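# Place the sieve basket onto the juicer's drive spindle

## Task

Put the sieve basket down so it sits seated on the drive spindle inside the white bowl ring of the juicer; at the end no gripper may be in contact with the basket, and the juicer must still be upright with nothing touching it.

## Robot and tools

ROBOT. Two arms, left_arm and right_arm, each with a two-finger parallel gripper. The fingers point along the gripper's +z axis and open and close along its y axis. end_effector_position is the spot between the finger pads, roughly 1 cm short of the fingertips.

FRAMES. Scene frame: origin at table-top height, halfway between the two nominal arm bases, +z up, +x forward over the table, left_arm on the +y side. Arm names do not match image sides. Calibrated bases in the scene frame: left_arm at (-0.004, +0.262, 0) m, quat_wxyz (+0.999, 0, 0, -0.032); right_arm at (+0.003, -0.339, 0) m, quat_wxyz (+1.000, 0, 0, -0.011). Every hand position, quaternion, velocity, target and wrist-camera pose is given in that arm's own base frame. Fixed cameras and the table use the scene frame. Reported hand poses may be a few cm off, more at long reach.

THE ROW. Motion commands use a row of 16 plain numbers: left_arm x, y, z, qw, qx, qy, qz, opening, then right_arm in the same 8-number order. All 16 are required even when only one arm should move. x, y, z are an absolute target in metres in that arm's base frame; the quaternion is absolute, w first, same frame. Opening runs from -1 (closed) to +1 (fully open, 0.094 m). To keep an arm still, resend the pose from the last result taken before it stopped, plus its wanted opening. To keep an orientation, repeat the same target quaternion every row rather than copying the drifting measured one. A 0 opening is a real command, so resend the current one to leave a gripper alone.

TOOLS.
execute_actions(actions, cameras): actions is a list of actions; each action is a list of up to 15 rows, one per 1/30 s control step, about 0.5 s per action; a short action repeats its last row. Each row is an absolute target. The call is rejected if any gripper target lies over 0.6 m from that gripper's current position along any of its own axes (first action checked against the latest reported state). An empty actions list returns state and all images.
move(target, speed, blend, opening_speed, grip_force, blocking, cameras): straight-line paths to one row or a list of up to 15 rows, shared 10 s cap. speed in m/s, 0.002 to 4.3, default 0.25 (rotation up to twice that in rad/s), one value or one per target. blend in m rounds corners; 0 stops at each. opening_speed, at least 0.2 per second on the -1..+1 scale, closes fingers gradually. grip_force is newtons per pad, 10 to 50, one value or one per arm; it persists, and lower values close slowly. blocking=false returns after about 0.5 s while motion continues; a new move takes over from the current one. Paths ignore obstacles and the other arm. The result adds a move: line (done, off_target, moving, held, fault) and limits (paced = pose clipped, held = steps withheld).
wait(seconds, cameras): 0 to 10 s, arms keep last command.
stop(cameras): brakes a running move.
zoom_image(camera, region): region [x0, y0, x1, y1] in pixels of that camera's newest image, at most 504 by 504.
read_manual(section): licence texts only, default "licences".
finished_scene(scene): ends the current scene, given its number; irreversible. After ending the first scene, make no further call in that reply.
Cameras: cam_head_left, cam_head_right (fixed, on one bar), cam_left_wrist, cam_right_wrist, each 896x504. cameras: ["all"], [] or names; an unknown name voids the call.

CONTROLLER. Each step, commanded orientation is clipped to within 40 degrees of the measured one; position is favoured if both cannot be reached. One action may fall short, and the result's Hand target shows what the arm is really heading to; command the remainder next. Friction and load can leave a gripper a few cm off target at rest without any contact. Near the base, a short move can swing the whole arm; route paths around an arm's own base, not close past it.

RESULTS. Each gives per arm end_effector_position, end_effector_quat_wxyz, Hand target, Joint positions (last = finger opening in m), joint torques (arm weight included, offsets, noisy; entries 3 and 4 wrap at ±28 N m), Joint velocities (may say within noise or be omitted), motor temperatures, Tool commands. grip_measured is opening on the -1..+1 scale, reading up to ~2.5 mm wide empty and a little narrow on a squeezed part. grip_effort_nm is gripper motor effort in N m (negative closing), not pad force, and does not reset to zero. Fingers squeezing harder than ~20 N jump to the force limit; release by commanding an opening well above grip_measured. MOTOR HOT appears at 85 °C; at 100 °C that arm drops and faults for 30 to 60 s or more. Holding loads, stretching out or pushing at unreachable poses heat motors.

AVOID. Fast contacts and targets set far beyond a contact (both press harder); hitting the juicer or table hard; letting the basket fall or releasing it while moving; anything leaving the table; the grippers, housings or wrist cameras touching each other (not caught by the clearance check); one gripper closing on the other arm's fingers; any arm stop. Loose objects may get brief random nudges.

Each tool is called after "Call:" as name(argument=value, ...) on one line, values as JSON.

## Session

Call:
execute_actions(actions=[])

Call:
zoom_image(camera="cam_head_right", region=[370, 220, 650, 460])

Scene clock: 0.00 s.
left_arm: end_effector_position=(+0.1876, +0.4349, +0.1883) grip_measured=+1.000 grip_effort_nm=n/a end_effector_quat_wxyz=(-0.204, +0.816, -0.425, -0.335) | right_arm: end_effector_position=(+0.6874, +0.3407, +0.4010) grip_measured=+1.000 grip_effort_nm=n/a end_effector_quat_wxyz=(+0.468, +0.128, +0.829, +0.277)
Joint positions: left_arm=[0.915 1.417 1.05 -0.842 -0.737 -1.125 0.094] | right_arm=[0.481 1.76 1.793 -0.456 0.091 0.73 0.094]
Joint velocities: within noise
Joint torques (N m): no reading
Motor temperatures (°C): left_arm=[25 31 32 25 24 26 27] | right_arm=[26 29 30 23 26 25 25]
Heat: left arm: hottest elbow 32 °C; right arm: hottest elbow 30 °C.
Hand target: left_arm +0.1929, +0.4418, +0.1992; -0.216, +0.816, -0.420, -0.333 | right_arm +0.6886, +0.3414, +0.4278; +0.483, +0.128, +0.817, +0.289
Tool commands: left_gripper/opening=+1.0 right_gripper/opening=+1.0
camera_calibration:
cam_left_wrist: T_world_to_cam=[[0.833199, 0.549953, 0.0577081, -0.402113], [0.549841, -0.812865, -0.192162, 0.319701], [-0.0587715, 0.19184, -0.979665, 0.229655], [0, 0, 0, 1]] pos_world=[0.172753, 0.43696, 0.309625]
cam_right_wrist: T_world_to_cam=[[0.0861361, -0.793829, -0.602011, 0.464094], [-0.864712, 0.240549, -0.440919, 0.738678], [0.494827, 0.558545, -0.665713, -0.1468], [0, 0, 0, 1]] pos_world=[0.671409, 0.272718, 0.50736]

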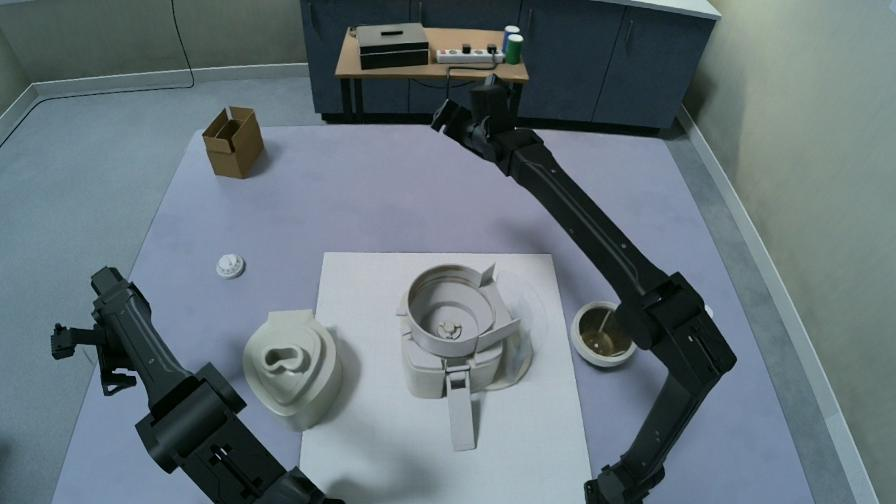

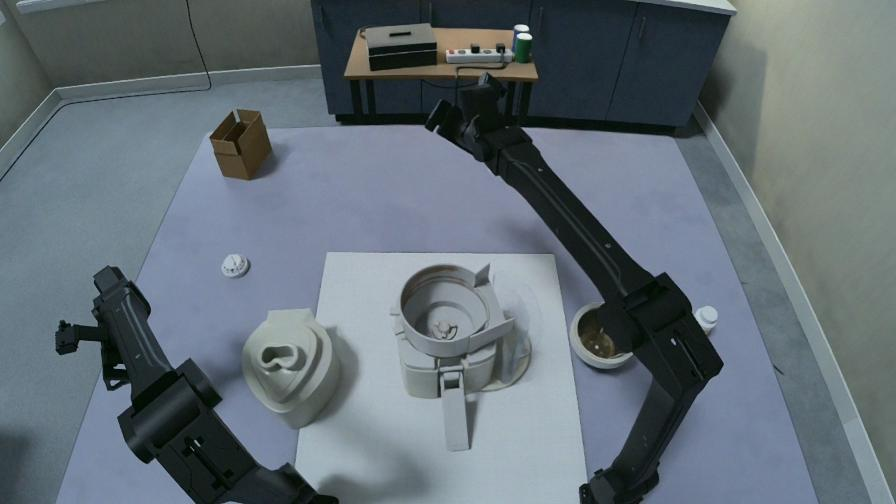

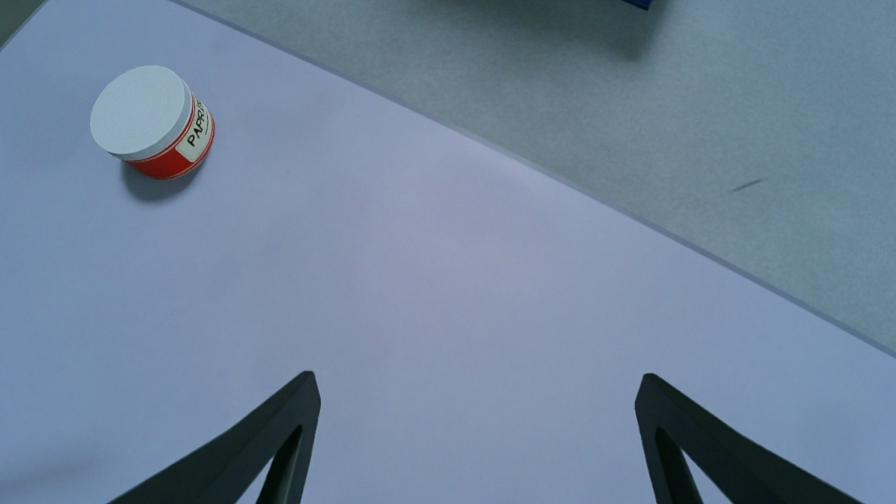

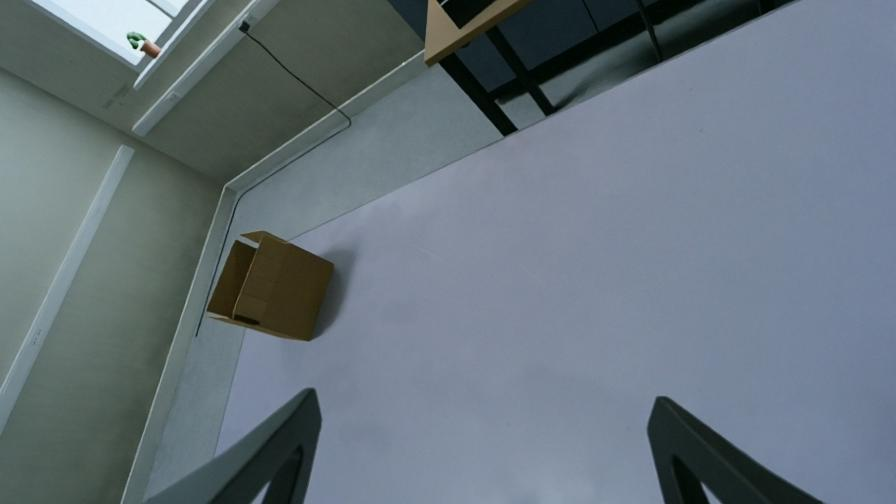

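Scaled by 1.800 from the camera's 896x504 image, which has a finer 1280x720 frame.

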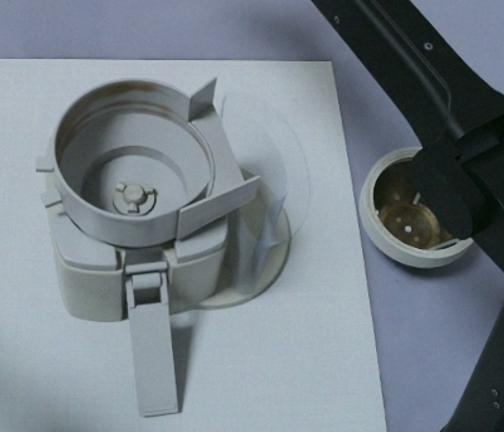

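Call:
move(target=[[0.1876,0.4349,0.1883,-0.204,0.816,-0.425,-0.335,1,0.52,-0.02,0.36,0,0,1,0,0.3],[0.1876,0.4349,0.1883,-0.204,0.816,-0.425,-0.335,1,0.37,-0.078,0.20,0,0,1,0,0.3]], speed=0.35, blend=[0.05,0], cameras=["cam_head_left","cam_head_right","cam_right_wrist"])

Call:
zoom_image(camera="cam_head_left", region=[540, 240, 700, 400])

Call:
zoom_image(camera="cam_head_right", region=[370, 220, 570, 420])

Scene clock: 12.63 s.
left_arm: end_effector_position=(+0.1876, +0.4349, +0.1883) grip_measured=+1.000 grip_effort_nm=0.02 end_effector_quat_wxyz=(-0.204, +0.816, -0.425, -0.335) | right_arm: end_effector_position=(+0.3714, -0.0749, +0.1987) grip_measured=+0.302 grip_effort_nm=-0.10 end_effector_quat_wxyz=(-0.009, +0.001, +1.000, +0.000)
Joint positions: left_arm=[0.915 1.417 1.05 -0.842 -0.737 -1.125 0.094] | right_arm=[-0.197 1.356 1.176 -1.409 0.003 -0.194 0.061]
Joint torques (N m): left_arm=[1.26 -11.22 9.88 0.85 -0.5 -0.08] | right_arm=[-1.61 -9.76 8.38 1.24 -0.09 -0.17]
Motor temperatures (°C): left_arm=[25 31 36 25 24 26 27] | right_arm=[26 29 35 23 26 25 25]
Heat: left arm: hottest elbow 36 °C; right arm: hottest elbow 35 °C.
Hand target: left_arm +0.1876, +0.4349, +0.1882; -0.204, +0.816, -0.425, -0.335 | right_arm +0.3700, -0.0780, +0.2000; +0.000, +0.000, +1.000, +0.000
Off the commanded pose: left_arm 0.000 m, 0 deg | right_arm 0.004 m, 1 deg.
move: done
camera_calibration:
cam_right_wrist: T_world_to_cam=[[-0.00672061, -0.998769, -0.0491515, -0.0511993], [-0.87351, -0.0180625, 0.486471, 0.275804], [-0.48676, 0.0462037, -0.872313, 0.474243], [0, 0, 0, 1]] pos_world=[0.471416, -0.0680663, 0.277002]
Images, in order (width x height): cam_head_left 896x504, cam_head_right 896x504, cam_right_wrist 896x504.

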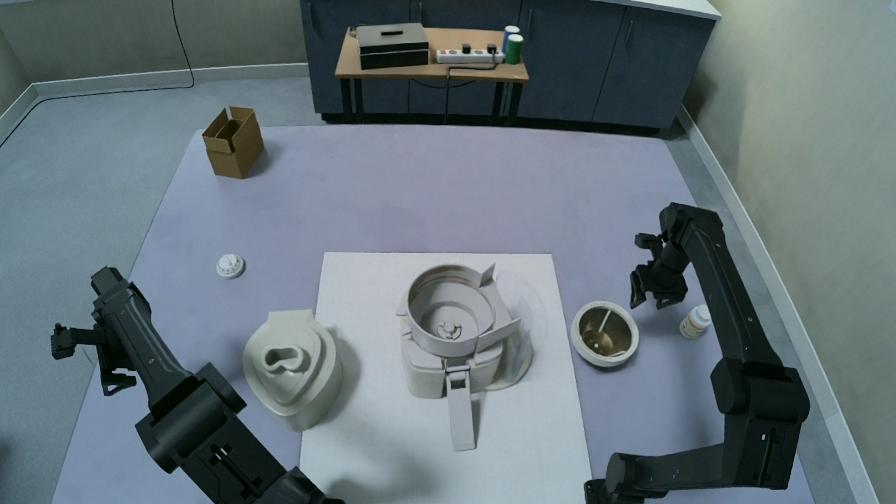

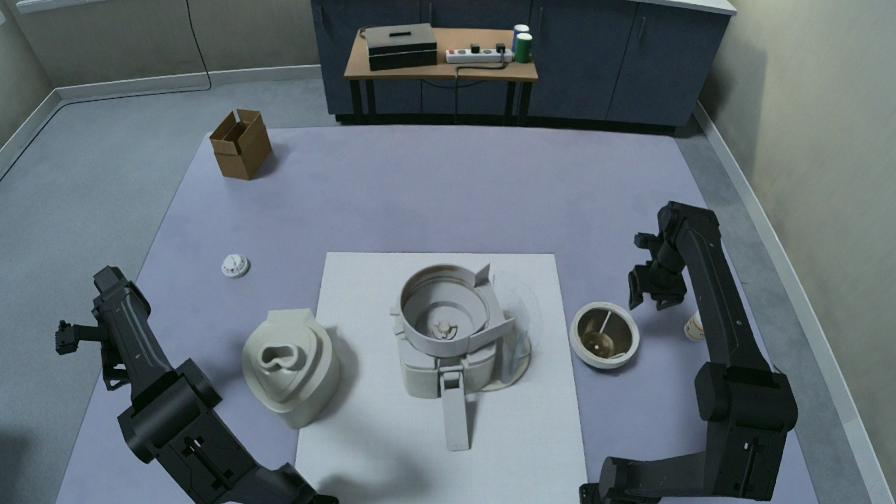

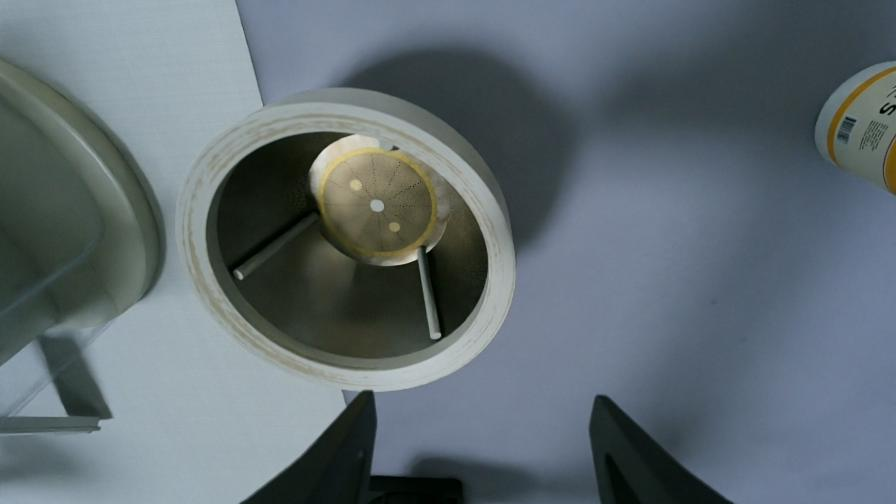

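Scaled by 3.150 from the camera's 896x504 image, which has a finer 1280x720 frame.

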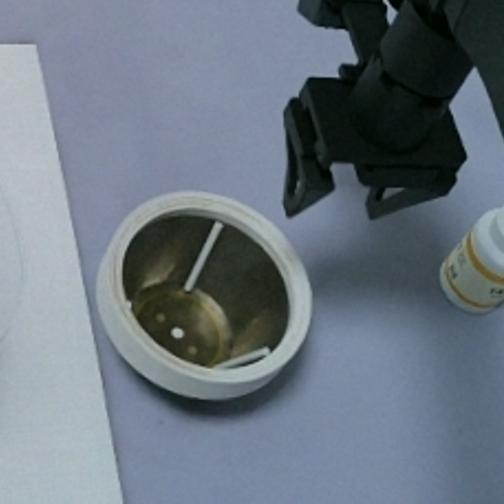

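Scaled by 2.520 from the camera's 896x504 image, which has a finer 1280x720 frame.

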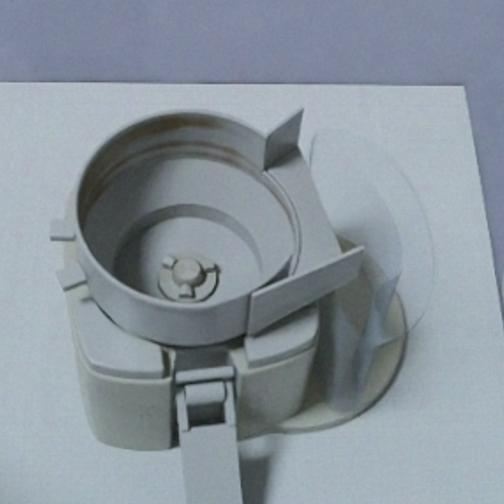

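Call:
move(target=[0.1876,0.4349,0.1883,-0.204,0.816,-0.425,-0.335,1,0.36,0.15,0.42,0,0,1,0,0.3], speed=0.35, cameras=["cam_right_wrist"])

Call:
zoom_image(camera="cam_right_wrist", region=[60, 20, 460, 400])

Scene clock: 36.87 s.
left_arm: end_effector_position=(+0.1876, +0.4349, +0.1883) grip_measured=+1.000 grip_effort_nm=0.02 end_effector_quat_wxyz=(-0.204, +0.816, -0.425, -0.335) | right_arm: end_effector_position=(+0.3546, +0.1451, +0.3942) grip_measured=+0.302 grip_effort_nm=-0.10 end_effector_quat_wxyz=(+0.097, -0.003, +0.995, +0.039)
Joint positions: left_arm=[0.915 1.417 1.05 -0.842 -0.737 -1.125 0.094] | right_arm=[0.39 1.26 1.594 -1.695 0 0.383 0.061]
Joint torques (N m): left_arm=[1.61 -11.63 9.76 0.94 -0.46 -0.01] | right_arm=[0.09 -6.83 15.09 0.64 0.11 0.09]
Heat: left arm: hottest elbow 39 °C; right arm: hottest elbow 36 °C.
Hand target: left_arm +0.1876, +0.4349, +0.1882; -0.204, +0.816, -0.425, -0.335 | right_arm +0.3590, +0.1494, +0.4187; +0.118, -0.001, +0.992, +0.049
Off the commanded pose: left_arm 0.000 m, 0 deg | right_arm 0.027 m, 12 deg.
joint sent to its limit (right arm) — joint 4 (wrist pitch), lower limit. The joint targets are off in orientation, not in position.
move: off_target (right_arm)
camera_calibration:
cam_right_wrist: T_world_to_cam=[[0.0201428, -0.99191, -0.125332, 0.197639], [-0.95563, -0.0559486, 0.289206, 0.282383], [-0.293879, 0.113946, -0.949027, 0.578461], [0, 0, 0, 1]] pos_world=[0.435871, 0.145926, 0.492078]
Images, in order (width x height): cam_right_wrist 896x504.

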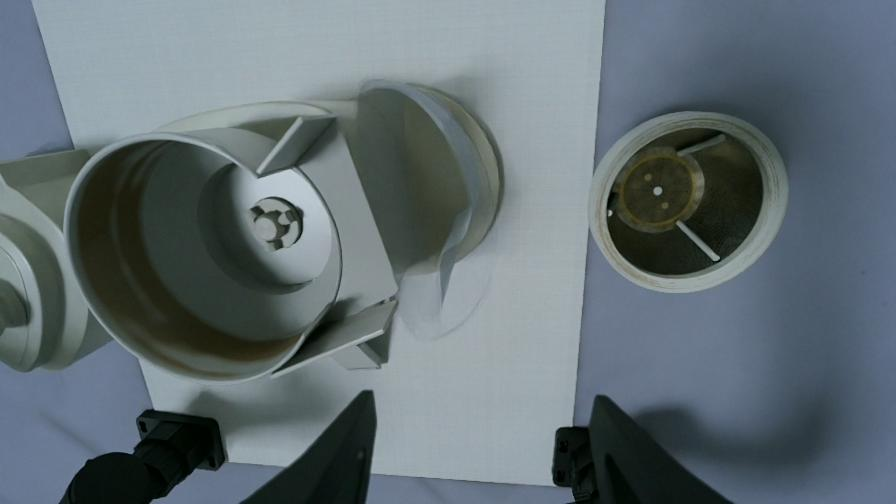

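Scaled by 1.260 from the camera's 896x504 image, which has a finer 1280x720 frame.

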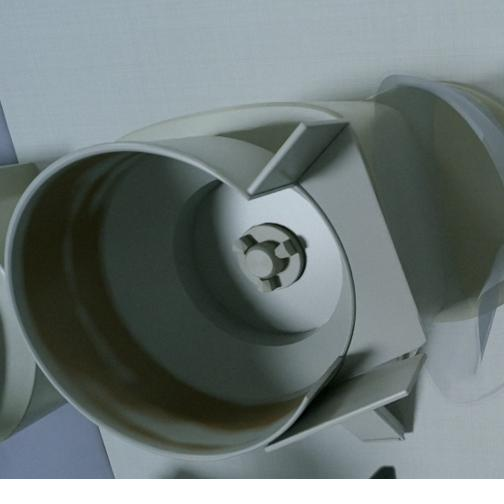

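Call:
move(target=[[0.1876,0.4349,0.1883,-0.204,0.816,-0.425,-0.335,1,0.43,-0.02,0.30,0,-0.2,0.98,0,0.3],[0.1876,0.4349,0.1883,-0.204,0.816,-0.425,-0.335,1,0.418,-0.068,0.145,0,-0.3827,0.9239,0,0.3]], speed=0.3, blend=[0.03,0], cameras=["cam_head_left","cam_head_right","cam_right_wrist"])

Call:
zoom_image(camera="cam_head_left", region=[540, 240, 700, 400])

Scene clock: 53.37 s.
left_arm: end_effector_position=(+0.1876, +0.4349, +0.1883) grip_measured=+1.000 grip_effort_nm=0.02 end_effector_quat_wxyz=(-0.204, +0.816, -0.425, -0.335) | right_arm: end_effector_position=(+0.4178, -0.0641, +0.1468) grip_measured=+0.302 grip_effort_nm=-0.10 end_effector_quat_wxyz=(-0.005, -0.382, +0.924, +0.001)
Joint positions: left_arm=[0.915 1.417 1.05 -0.842 -0.737 -1.125 0.094] | right_arm=[-0.15 1.497 1.182 -1.264 0.003 -0.933 0.061]
Joint torques (N m): left_arm=[2.49 -11.22 9.96 0.66 -0.46 -0.07] | right_arm=[-1.61 -10.17 8.2 1.4 -0.15 -0.15]
Heat: left arm: hottest elbow 40 °C; right arm: hottest elbow 39 °C.
Hand target: left_arm +0.1876, +0.4349, +0.1882; -0.204, +0.816, -0.425, -0.335 | right_arm +0.4179, -0.0680, +0.1450; +0.000, -0.383, +0.924, +0.000
Off the commanded pose: left_arm 0.000 m, 0 deg | right_arm 0.004 m, 1 deg.
move: done
camera_calibration:
cam_right_wrist: T_world_to_cam=[[0.70174, -0.710392, -0.0538926, -0.319398], [-0.606875, -0.635677, 0.477092, 0.19226], [-0.373181, -0.302089, -0.877199, 0.381975], [0, 0, 0, 1]] pos_world=[0.483358, 0.010708, 0.226129]
Images, in order (width x height): cam_head_left 896x504, cam_head_right 896x504, cam_right_wrist 896x504.

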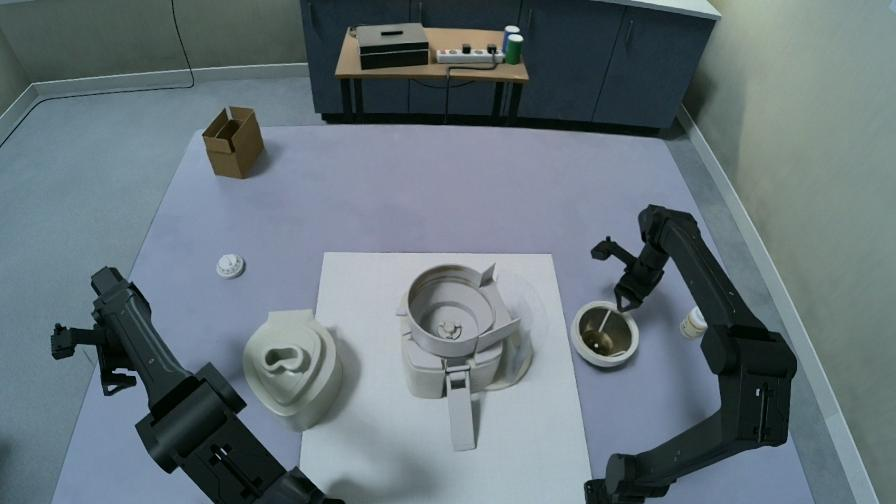

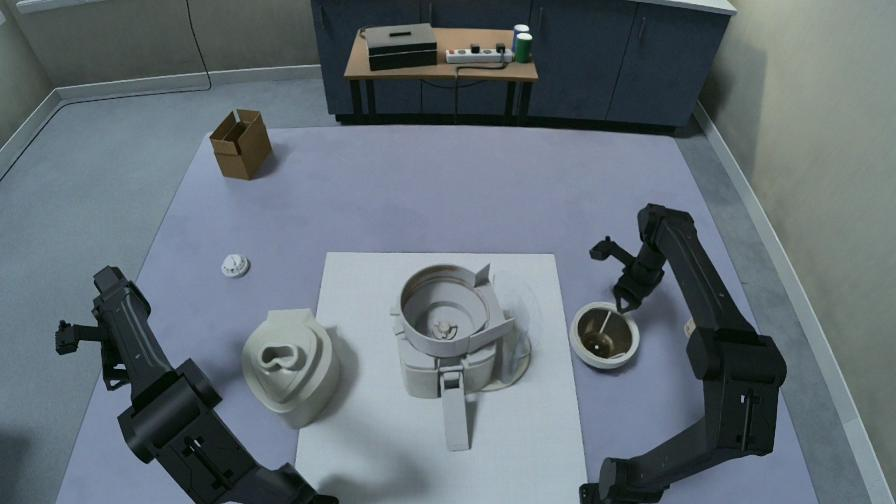

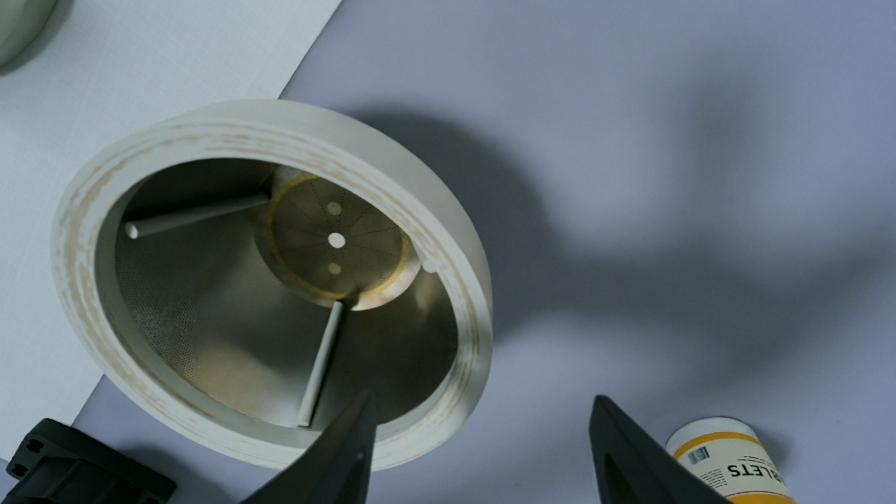

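Scaled by 3.150 from the camera's 896x504 image, which has a finer 1280x720 frame.

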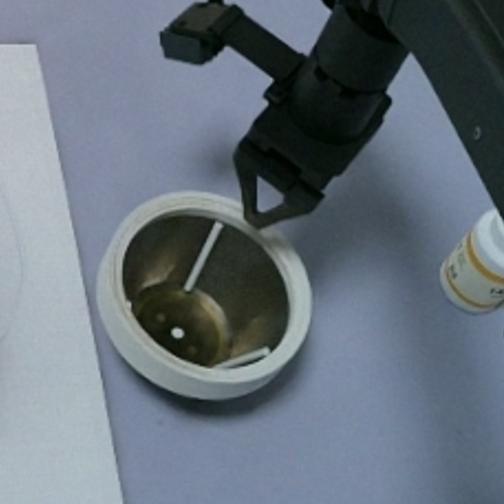

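Call:
move(target=[[0.1876,0.4349,0.1883,-0.204,0.816,-0.425,-0.335,1,0.423,-0.056,0.12,0,-0.3827,0.9239,0,0.3],[0.1876,0.4349,0.1883,-0.204,0.816,-0.425,-0.335,1,0.423,-0.056,0.087,0,-0.3827,0.9239,0,0.3]], speed=0.1, cameras=["cam_head_left","cam_right_wrist"])

Call:
zoom_image(camera="cam_head_left", region=[540, 240, 700, 400])

Scene clock: 67.23 s.
left_arm: end_effector_position=(+0.1876, +0.4349, +0.1883) grip_measured=+1.000 grip_effort_nm=0.02 end_effector_quat_wxyz=(-0.204, +0.816, -0.425, -0.335) | right_arm: end_effector_position=(+0.4218, -0.0614, +0.0909) grip_measured=+0.302 grip_effort_nm=-0.10 end_effector_quat_wxyz=(-0.002, -0.383, +0.924, +0.000)
Joint positions: left_arm=[0.915 1.417 1.05 -0.842 -0.737 -1.125 0.094] | right_arm=[-0.142 1.56 1.095 -1.11 0.003 -0.928 0.061]
Joint torques (N m): left_arm=[2.14 -11.99 10.13 0.73 -0.49 -0.09] | right_arm=[0.03 -10.58 7.6 1.35 -0.17 0.07]
Motor temperatures (°C): left_arm=[25 32 41 25 24 26 27] | right_arm=[26 31 39 23 26 25 25]
Heat: left arm: hottest elbow 41 °C; right arm: hottest elbow 39 °C.
Hand target: left_arm +0.1876, +0.4349, +0.1882; -0.204, +0.816, -0.425, -0.335 | right_arm +0.4229, -0.0560, +0.0870; +0.000, -0.383, +0.924, +0.000
Off the commanded pose: left_arm 0.000 m, 0 deg | right_arm 0.007 m, 0 deg.
move: done
camera_calibration:
cam_right_wrist: T_world_to_cam=[[0.703359, -0.709084, -0.0498644, -0.324204], [-0.608192, -0.636624, 0.474144, 0.223844], [-0.367953, -0.303166, -0.879034, 0.333123], [0, 0, 0, 1]] pos_world=[0.486745, 0.0136077, 0.170526]
Images, in order (width x height): cam_head_left 896x504, cam_right_wrist 896x504.

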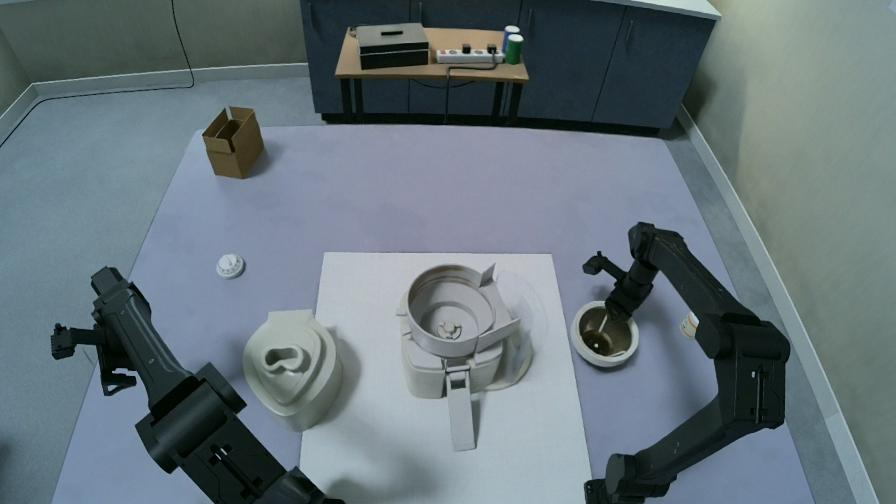

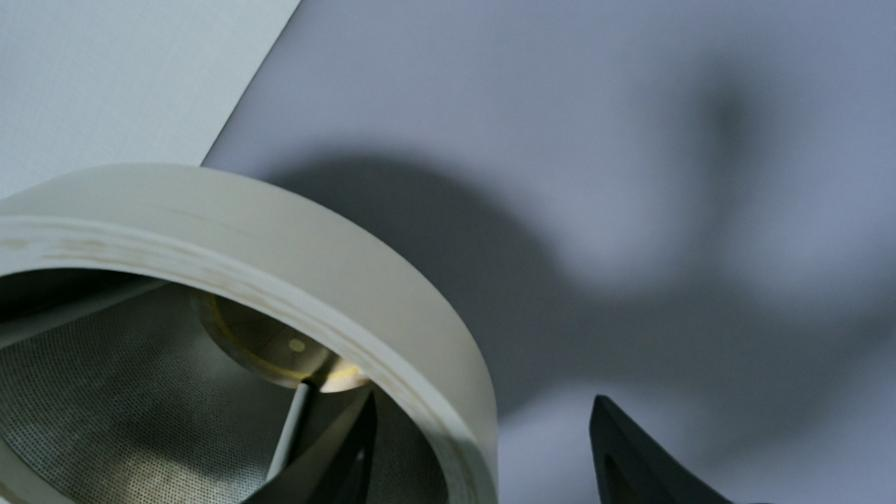

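Scaled by 3.150 from the camera's 896x504 image, which has a finer 1280x720 frame.

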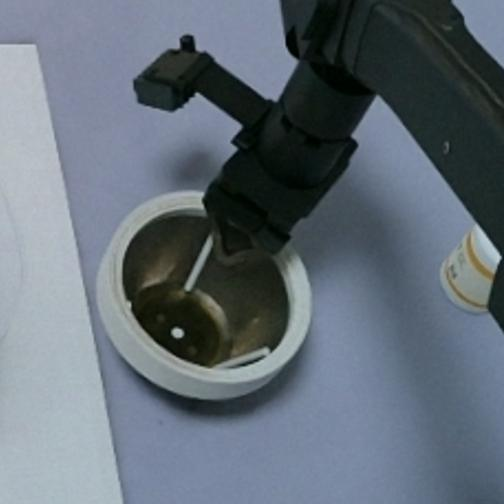

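Call:
move(target=[[0.1876,0.4349,0.1883,-0.204,0.816,-0.425,-0.335,1,0.421,-0.053,0.087,0,-0.3827,0.9239,0,0.3],[0.1876,0.4349,0.1883,-0.204,0.816,-0.425,-0.335,1,0.421,-0.053,0.087,0,-0.3827,0.9239,0,-0.95]], speed=0.05, grip_force=45, opening_speed=0.5, cameras=["cam_head_left","cam_right_wrist"])

Call:
zoom_image(camera="cam_head_left", region=[540, 240, 700, 400])

Scene clock: 76.60 s.
left_arm: end_effector_position=(+0.1876, +0.4349, +0.1883) grip_measured=+1.000 grip_effort_nm=0.02 end_effector_quat_wxyz=(-0.204, +0.816, -0.425, -0.335) | right_arm: end_effector_position=(+0.4201, -0.0581, +0.0892) grip_measured=-0.671 grip_effort_nm=-0.93 end_effector_quat_wxyz=(-0.004, -0.382, +0.924, +0.002)
Joint positions: left_arm=[0.915 1.417 1.05 -0.842 -0.737 -1.125 0.094] | right_arm=[-0.136 1.56 1.09 -1.11 0 -0.92 0.015]
Joint torques (N m): left_arm=[1.44 -11.05 9.7 0.88 -0.5 -0.03] | right_arm=[0.67 -10.58 7.43 1.26 -0.1 0.06]
Heat: left arm: hottest elbow 41 °C; right arm: hottest elbow 38 °C.
Hand target: left_arm +0.1876, +0.4349, +0.1882; -0.204, +0.816, -0.425, -0.335 | right_arm +0.4209, -0.0530, +0.0870; +0.000, -0.383, +0.924, +0.000
Off the commanded pose: left_arm 0.000 m, 0 deg | right_arm 0.006 m, 0 deg.
grip_force (N): 45, 45
move: done
camera_calibration:
cam_right_wrist: T_world_to_cam=[[0.701998, -0.710042, -0.0551229, -0.319834], [-0.607008, -0.637017, 0.475132, 0.225031], [-0.372478, -0.300082, -0.878186, 0.334081], [0, 0, 0, 1]] pos_world=[0.485556, 0.0165046, 0.168835]
Images, in order (width x height): cam_head_left 896x504, cam_right_wrist 896x504.

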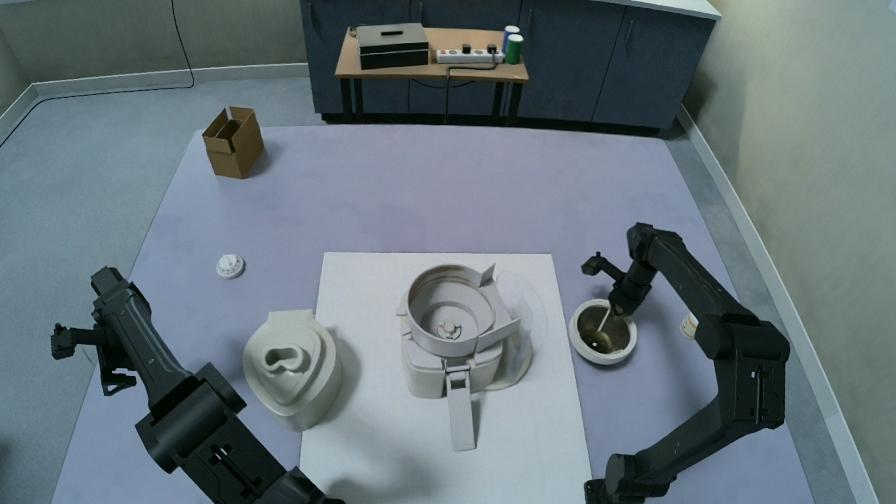

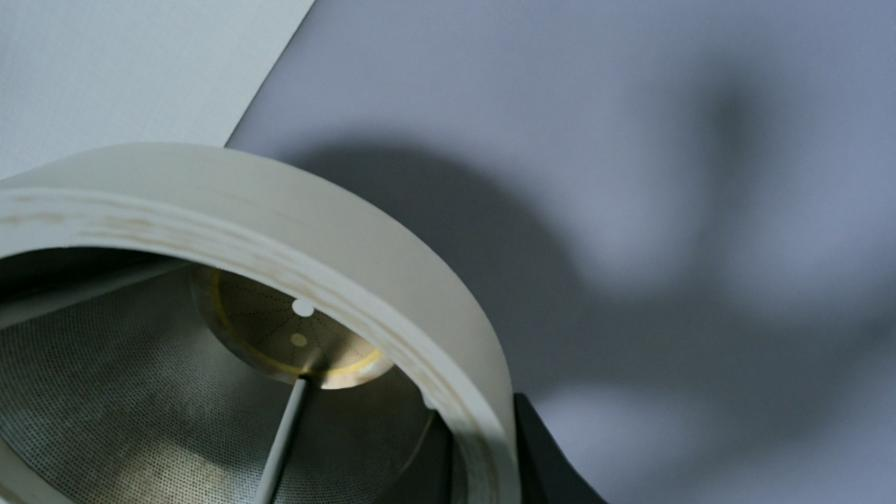

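Scaled by 3.150 from the camera's 896x504 image, which has a finer 1280x720 frame.

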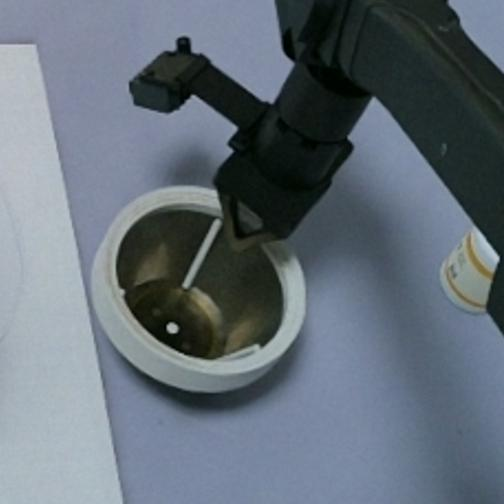

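Call:
move(target=[[0.1876,0.4349,0.1883,-0.204,0.816,-0.425,-0.335,1,0.421,-0.053,0.25,0,-0.3827,0.9239,0,-0.95],[0.1876,0.4349,0.1883,-0.204,0.816,-0.425,-0.335,1,0.42,0.10,0.44,0.0034,0.0435,0.9959,0.0784,-0.95],[0.1876,0.4349,0.1883,-0.204,0.816,-0.425,-0.335,1,0.335,0.268,0.44,0.0034,0.0435,0.9959,0.0784,-0.95],[0.1876,0.4349,0.1883,-0.204,0.816,-0.425,-0.335,1,0.328,0.271,0.345,0.0034,0.0435,0.9959,0.0784,-0.95]], speed=0.2, blend=[0.03,0.05,0.02,0], grip_force=50, cameras=["cam_head_left","cam_head_right","cam_right_wrist"])

Call:
zoom_image(camera="cam_head_right", region=[360, 210, 560, 410])

Call:
zoom_image(camera="cam_head_left", region=[360, 210, 560, 410])

Scene clock: 92.83 s.
left_arm: end_effector_position=(+0.1876, +0.4349, +0.1883) grip_measured=+1.000 grip_effort_nm=0.02 end_effector_quat_wxyz=(-0.204, +0.816, -0.425, -0.335) | right_arm: end_effector_position=(+0.3302, +0.2660, +0.3377) grip_measured=-0.690 grip_effort_nm=-1.03 end_effector_quat_wxyz=(-0.009, +0.045, +0.997, +0.067)
Joint positions: left_arm=[0.915 1.417 1.05 -0.842 -0.737 -1.125 0.094] | right_arm=[0.632 1.416 1.597 -1.682 -0.115 0.726 0.015]
Joint torques (N m): left_arm=[1.49 -11.93 9.92 0.77 -0.53 -0.07] | right_arm=[0.38 -10.75 9.51 1.69 -0.12 0.06]
Heat: left arm: hottest elbow 42 °C; right arm: hottest elbow 38 °C.
Hand target: left_arm +0.1876, +0.4349, +0.1882; -0.204, +0.816, -0.425, -0.335 | right_arm +0.3279, +0.2709, +0.3449; +0.003, +0.043, +0.996, +0.078
Off the commanded pose: left_arm 0.000 m, 0 deg | right_arm 0.009 m, 2 deg.
move: done
camera_calibration:
cam_right_wrist: T_world_to_cam=[[-0.0948016, -0.979014, -0.180398, 0.364119], [-0.874706, -0.00459986, 0.484632, 0.17584], [-0.475291, 0.20374, -0.855914, 0.508471], [0, 0, 0, 1]] pos_world=[0.429999, 0.253691, 0.415676]
Images, in order (width x height): cam_head_left 896x504, cam_head_right 896x504, cam_right_wrist 896x504.

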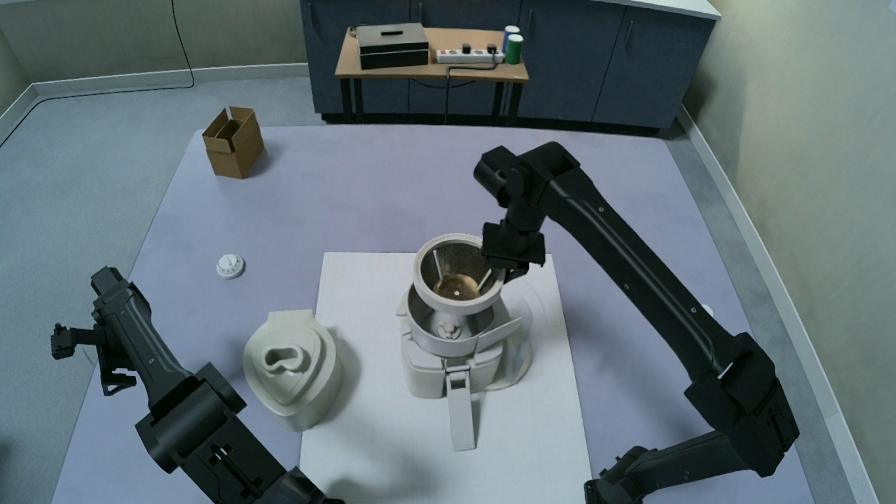

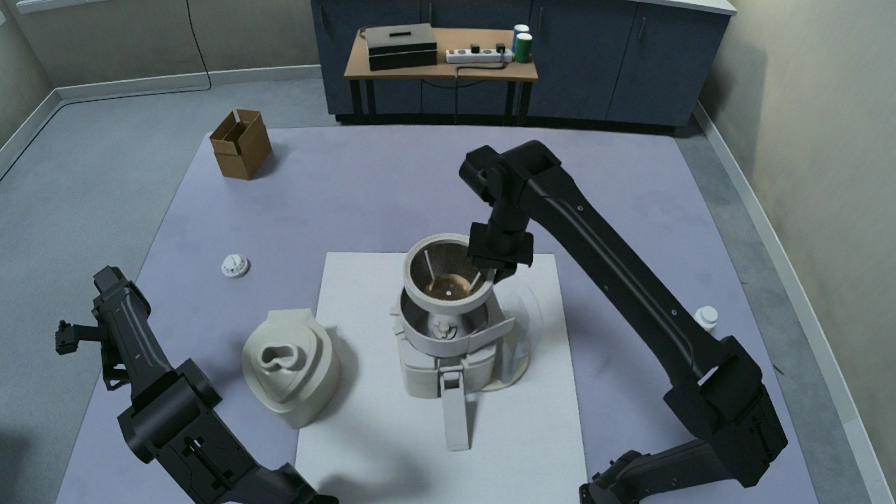

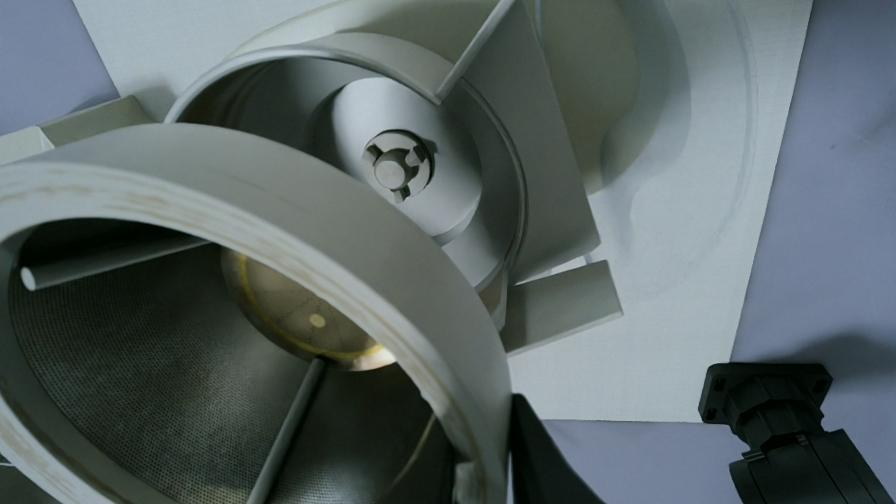

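Scaled by 2.520 from the camera's 896x504 image, which has a finer 1280x720 frame.

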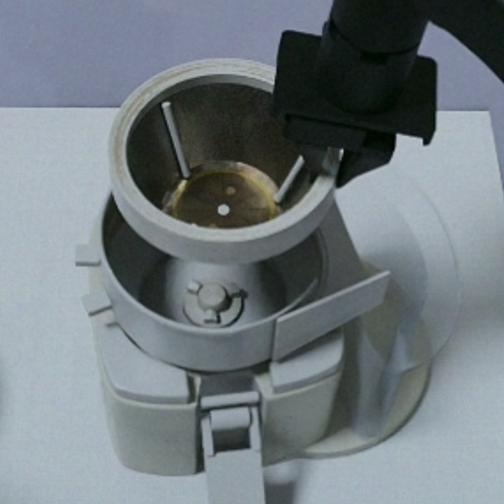

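Scaled by 2.520 from the camera's 896x504 image, which has a finer 1280x720 frame.

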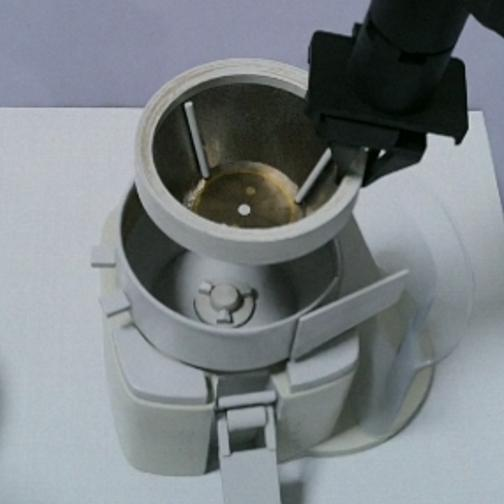

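Call:
move(target=[0.1876,0.4349,0.1883,-0.204,0.816,-0.425,-0.335,1,0.326,0.275,0.262,0.0068,0.0869,0.9931,0.0782,-0.95], speed=0.08, cameras=["cam_head_left","cam_head_right","cam_right_wrist"])

Call:
zoom_image(camera="cam_head_right", region=[380, 240, 500, 360])

Call:
zoom_image(camera="cam_head_left", region=[390, 240, 510, 360])

Scene clock: 126.23 s.
left_arm: end_effector_position=(+0.1876, +0.4349, +0.1883) grip_measured=+1.000 grip_effort_nm=0.02 end_effector_quat_wxyz=(-0.204, +0.816, -0.425, -0.335) | right_arm: end_effector_position=(+0.3291, +0.2707, +0.2504) grip_measured=-0.690 grip_effort_nm=-1.03 end_effector_quat_wxyz=(-0.010, +0.088, +0.994, +0.063)
Joint positions: left_arm=[0.915 1.417 1.05 -0.842 -0.737 -1.125 0.094] | right_arm=[0.646 1.406 1.358 -1.452 -0.106 0.827 0.015]
Joint torques (N m): left_arm=[1.2 -10.93 9.8 0.73 -0.51 -0.06] | right_arm=[0.44 -12.51 9.31 1.43 0.02 0.04]
Heat: left arm: hottest elbow 43 °C; right arm: hottest elbow 40 °C.
Hand target: left_arm +0.1876, +0.4349, +0.1882; -0.204, +0.816, -0.425, -0.335 | right_arm +0.3259, +0.2748, +0.2619; +0.006, +0.087, +0.993, +0.078
Off the commanded pose: left_arm 0.000 m, 0 deg | right_arm 0.013 m, 3 deg.
move: off_target (right_arm)
camera_calibration:
cam_right_wrist: T_world_to_cam=[[-0.180662, -0.968479, -0.17149, 0.37599], [-0.868048, 0.0750247, 0.490778, 0.191951], [-0.462443, 0.237526, -0.854241, 0.41847], [0, 0, 0, 1]] pos_world=[0.428068, 0.25034, 0.327747]
Images, in order (width x height): cam_head_left 896x504, cam_head_right 896x504, cam_right_wrist 896x504.

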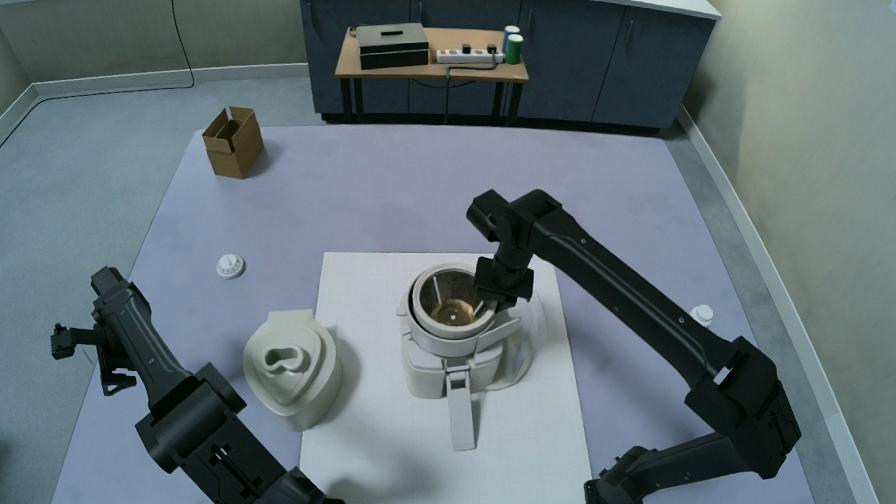

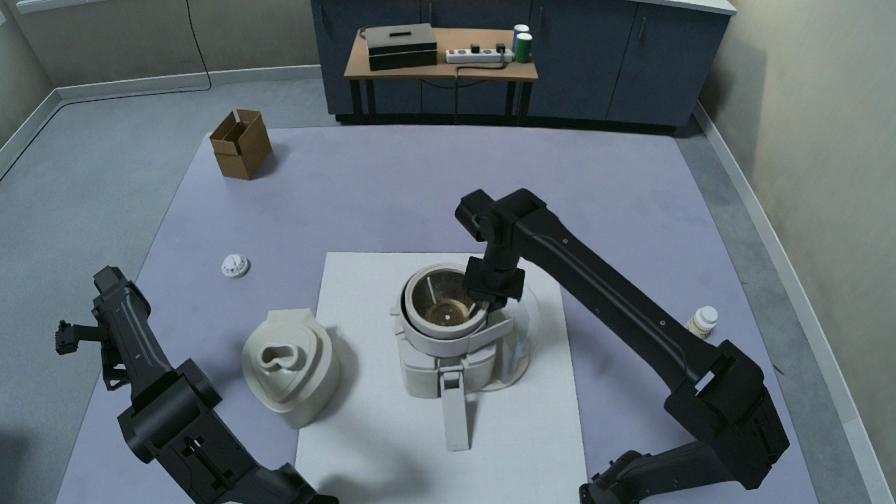

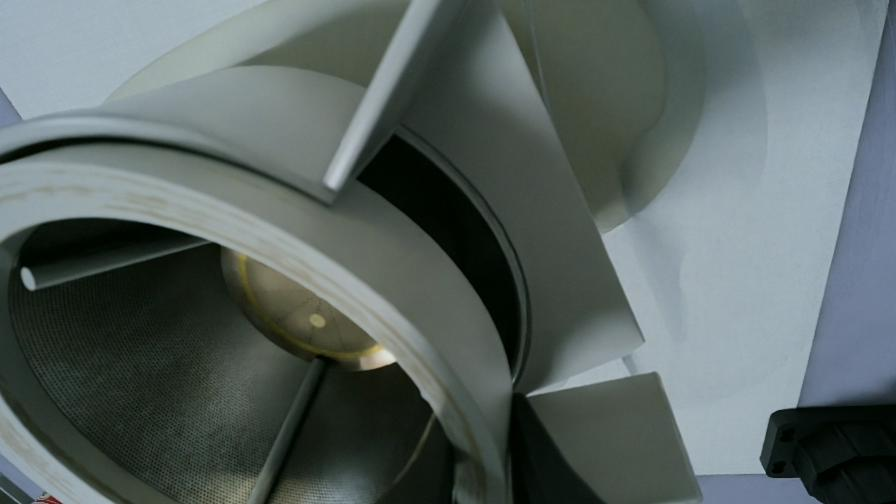

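Scaled by 4.200 from the camera's 896x504 image, which has a finer 1280x720 frame.

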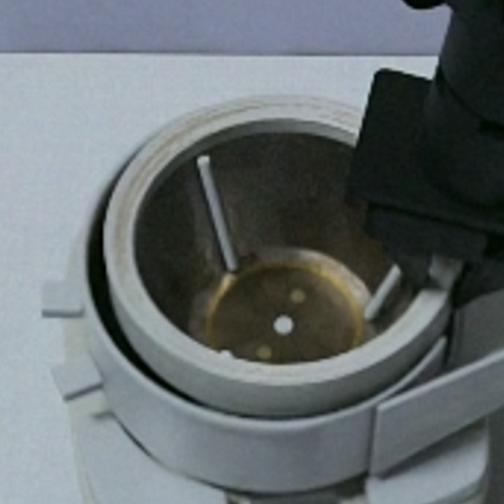

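Scaled by 4.200 from the camera's 896x504 image, which has a finer 1280x720 frame.

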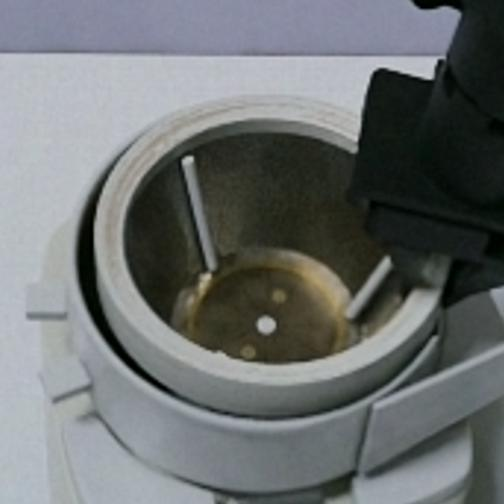

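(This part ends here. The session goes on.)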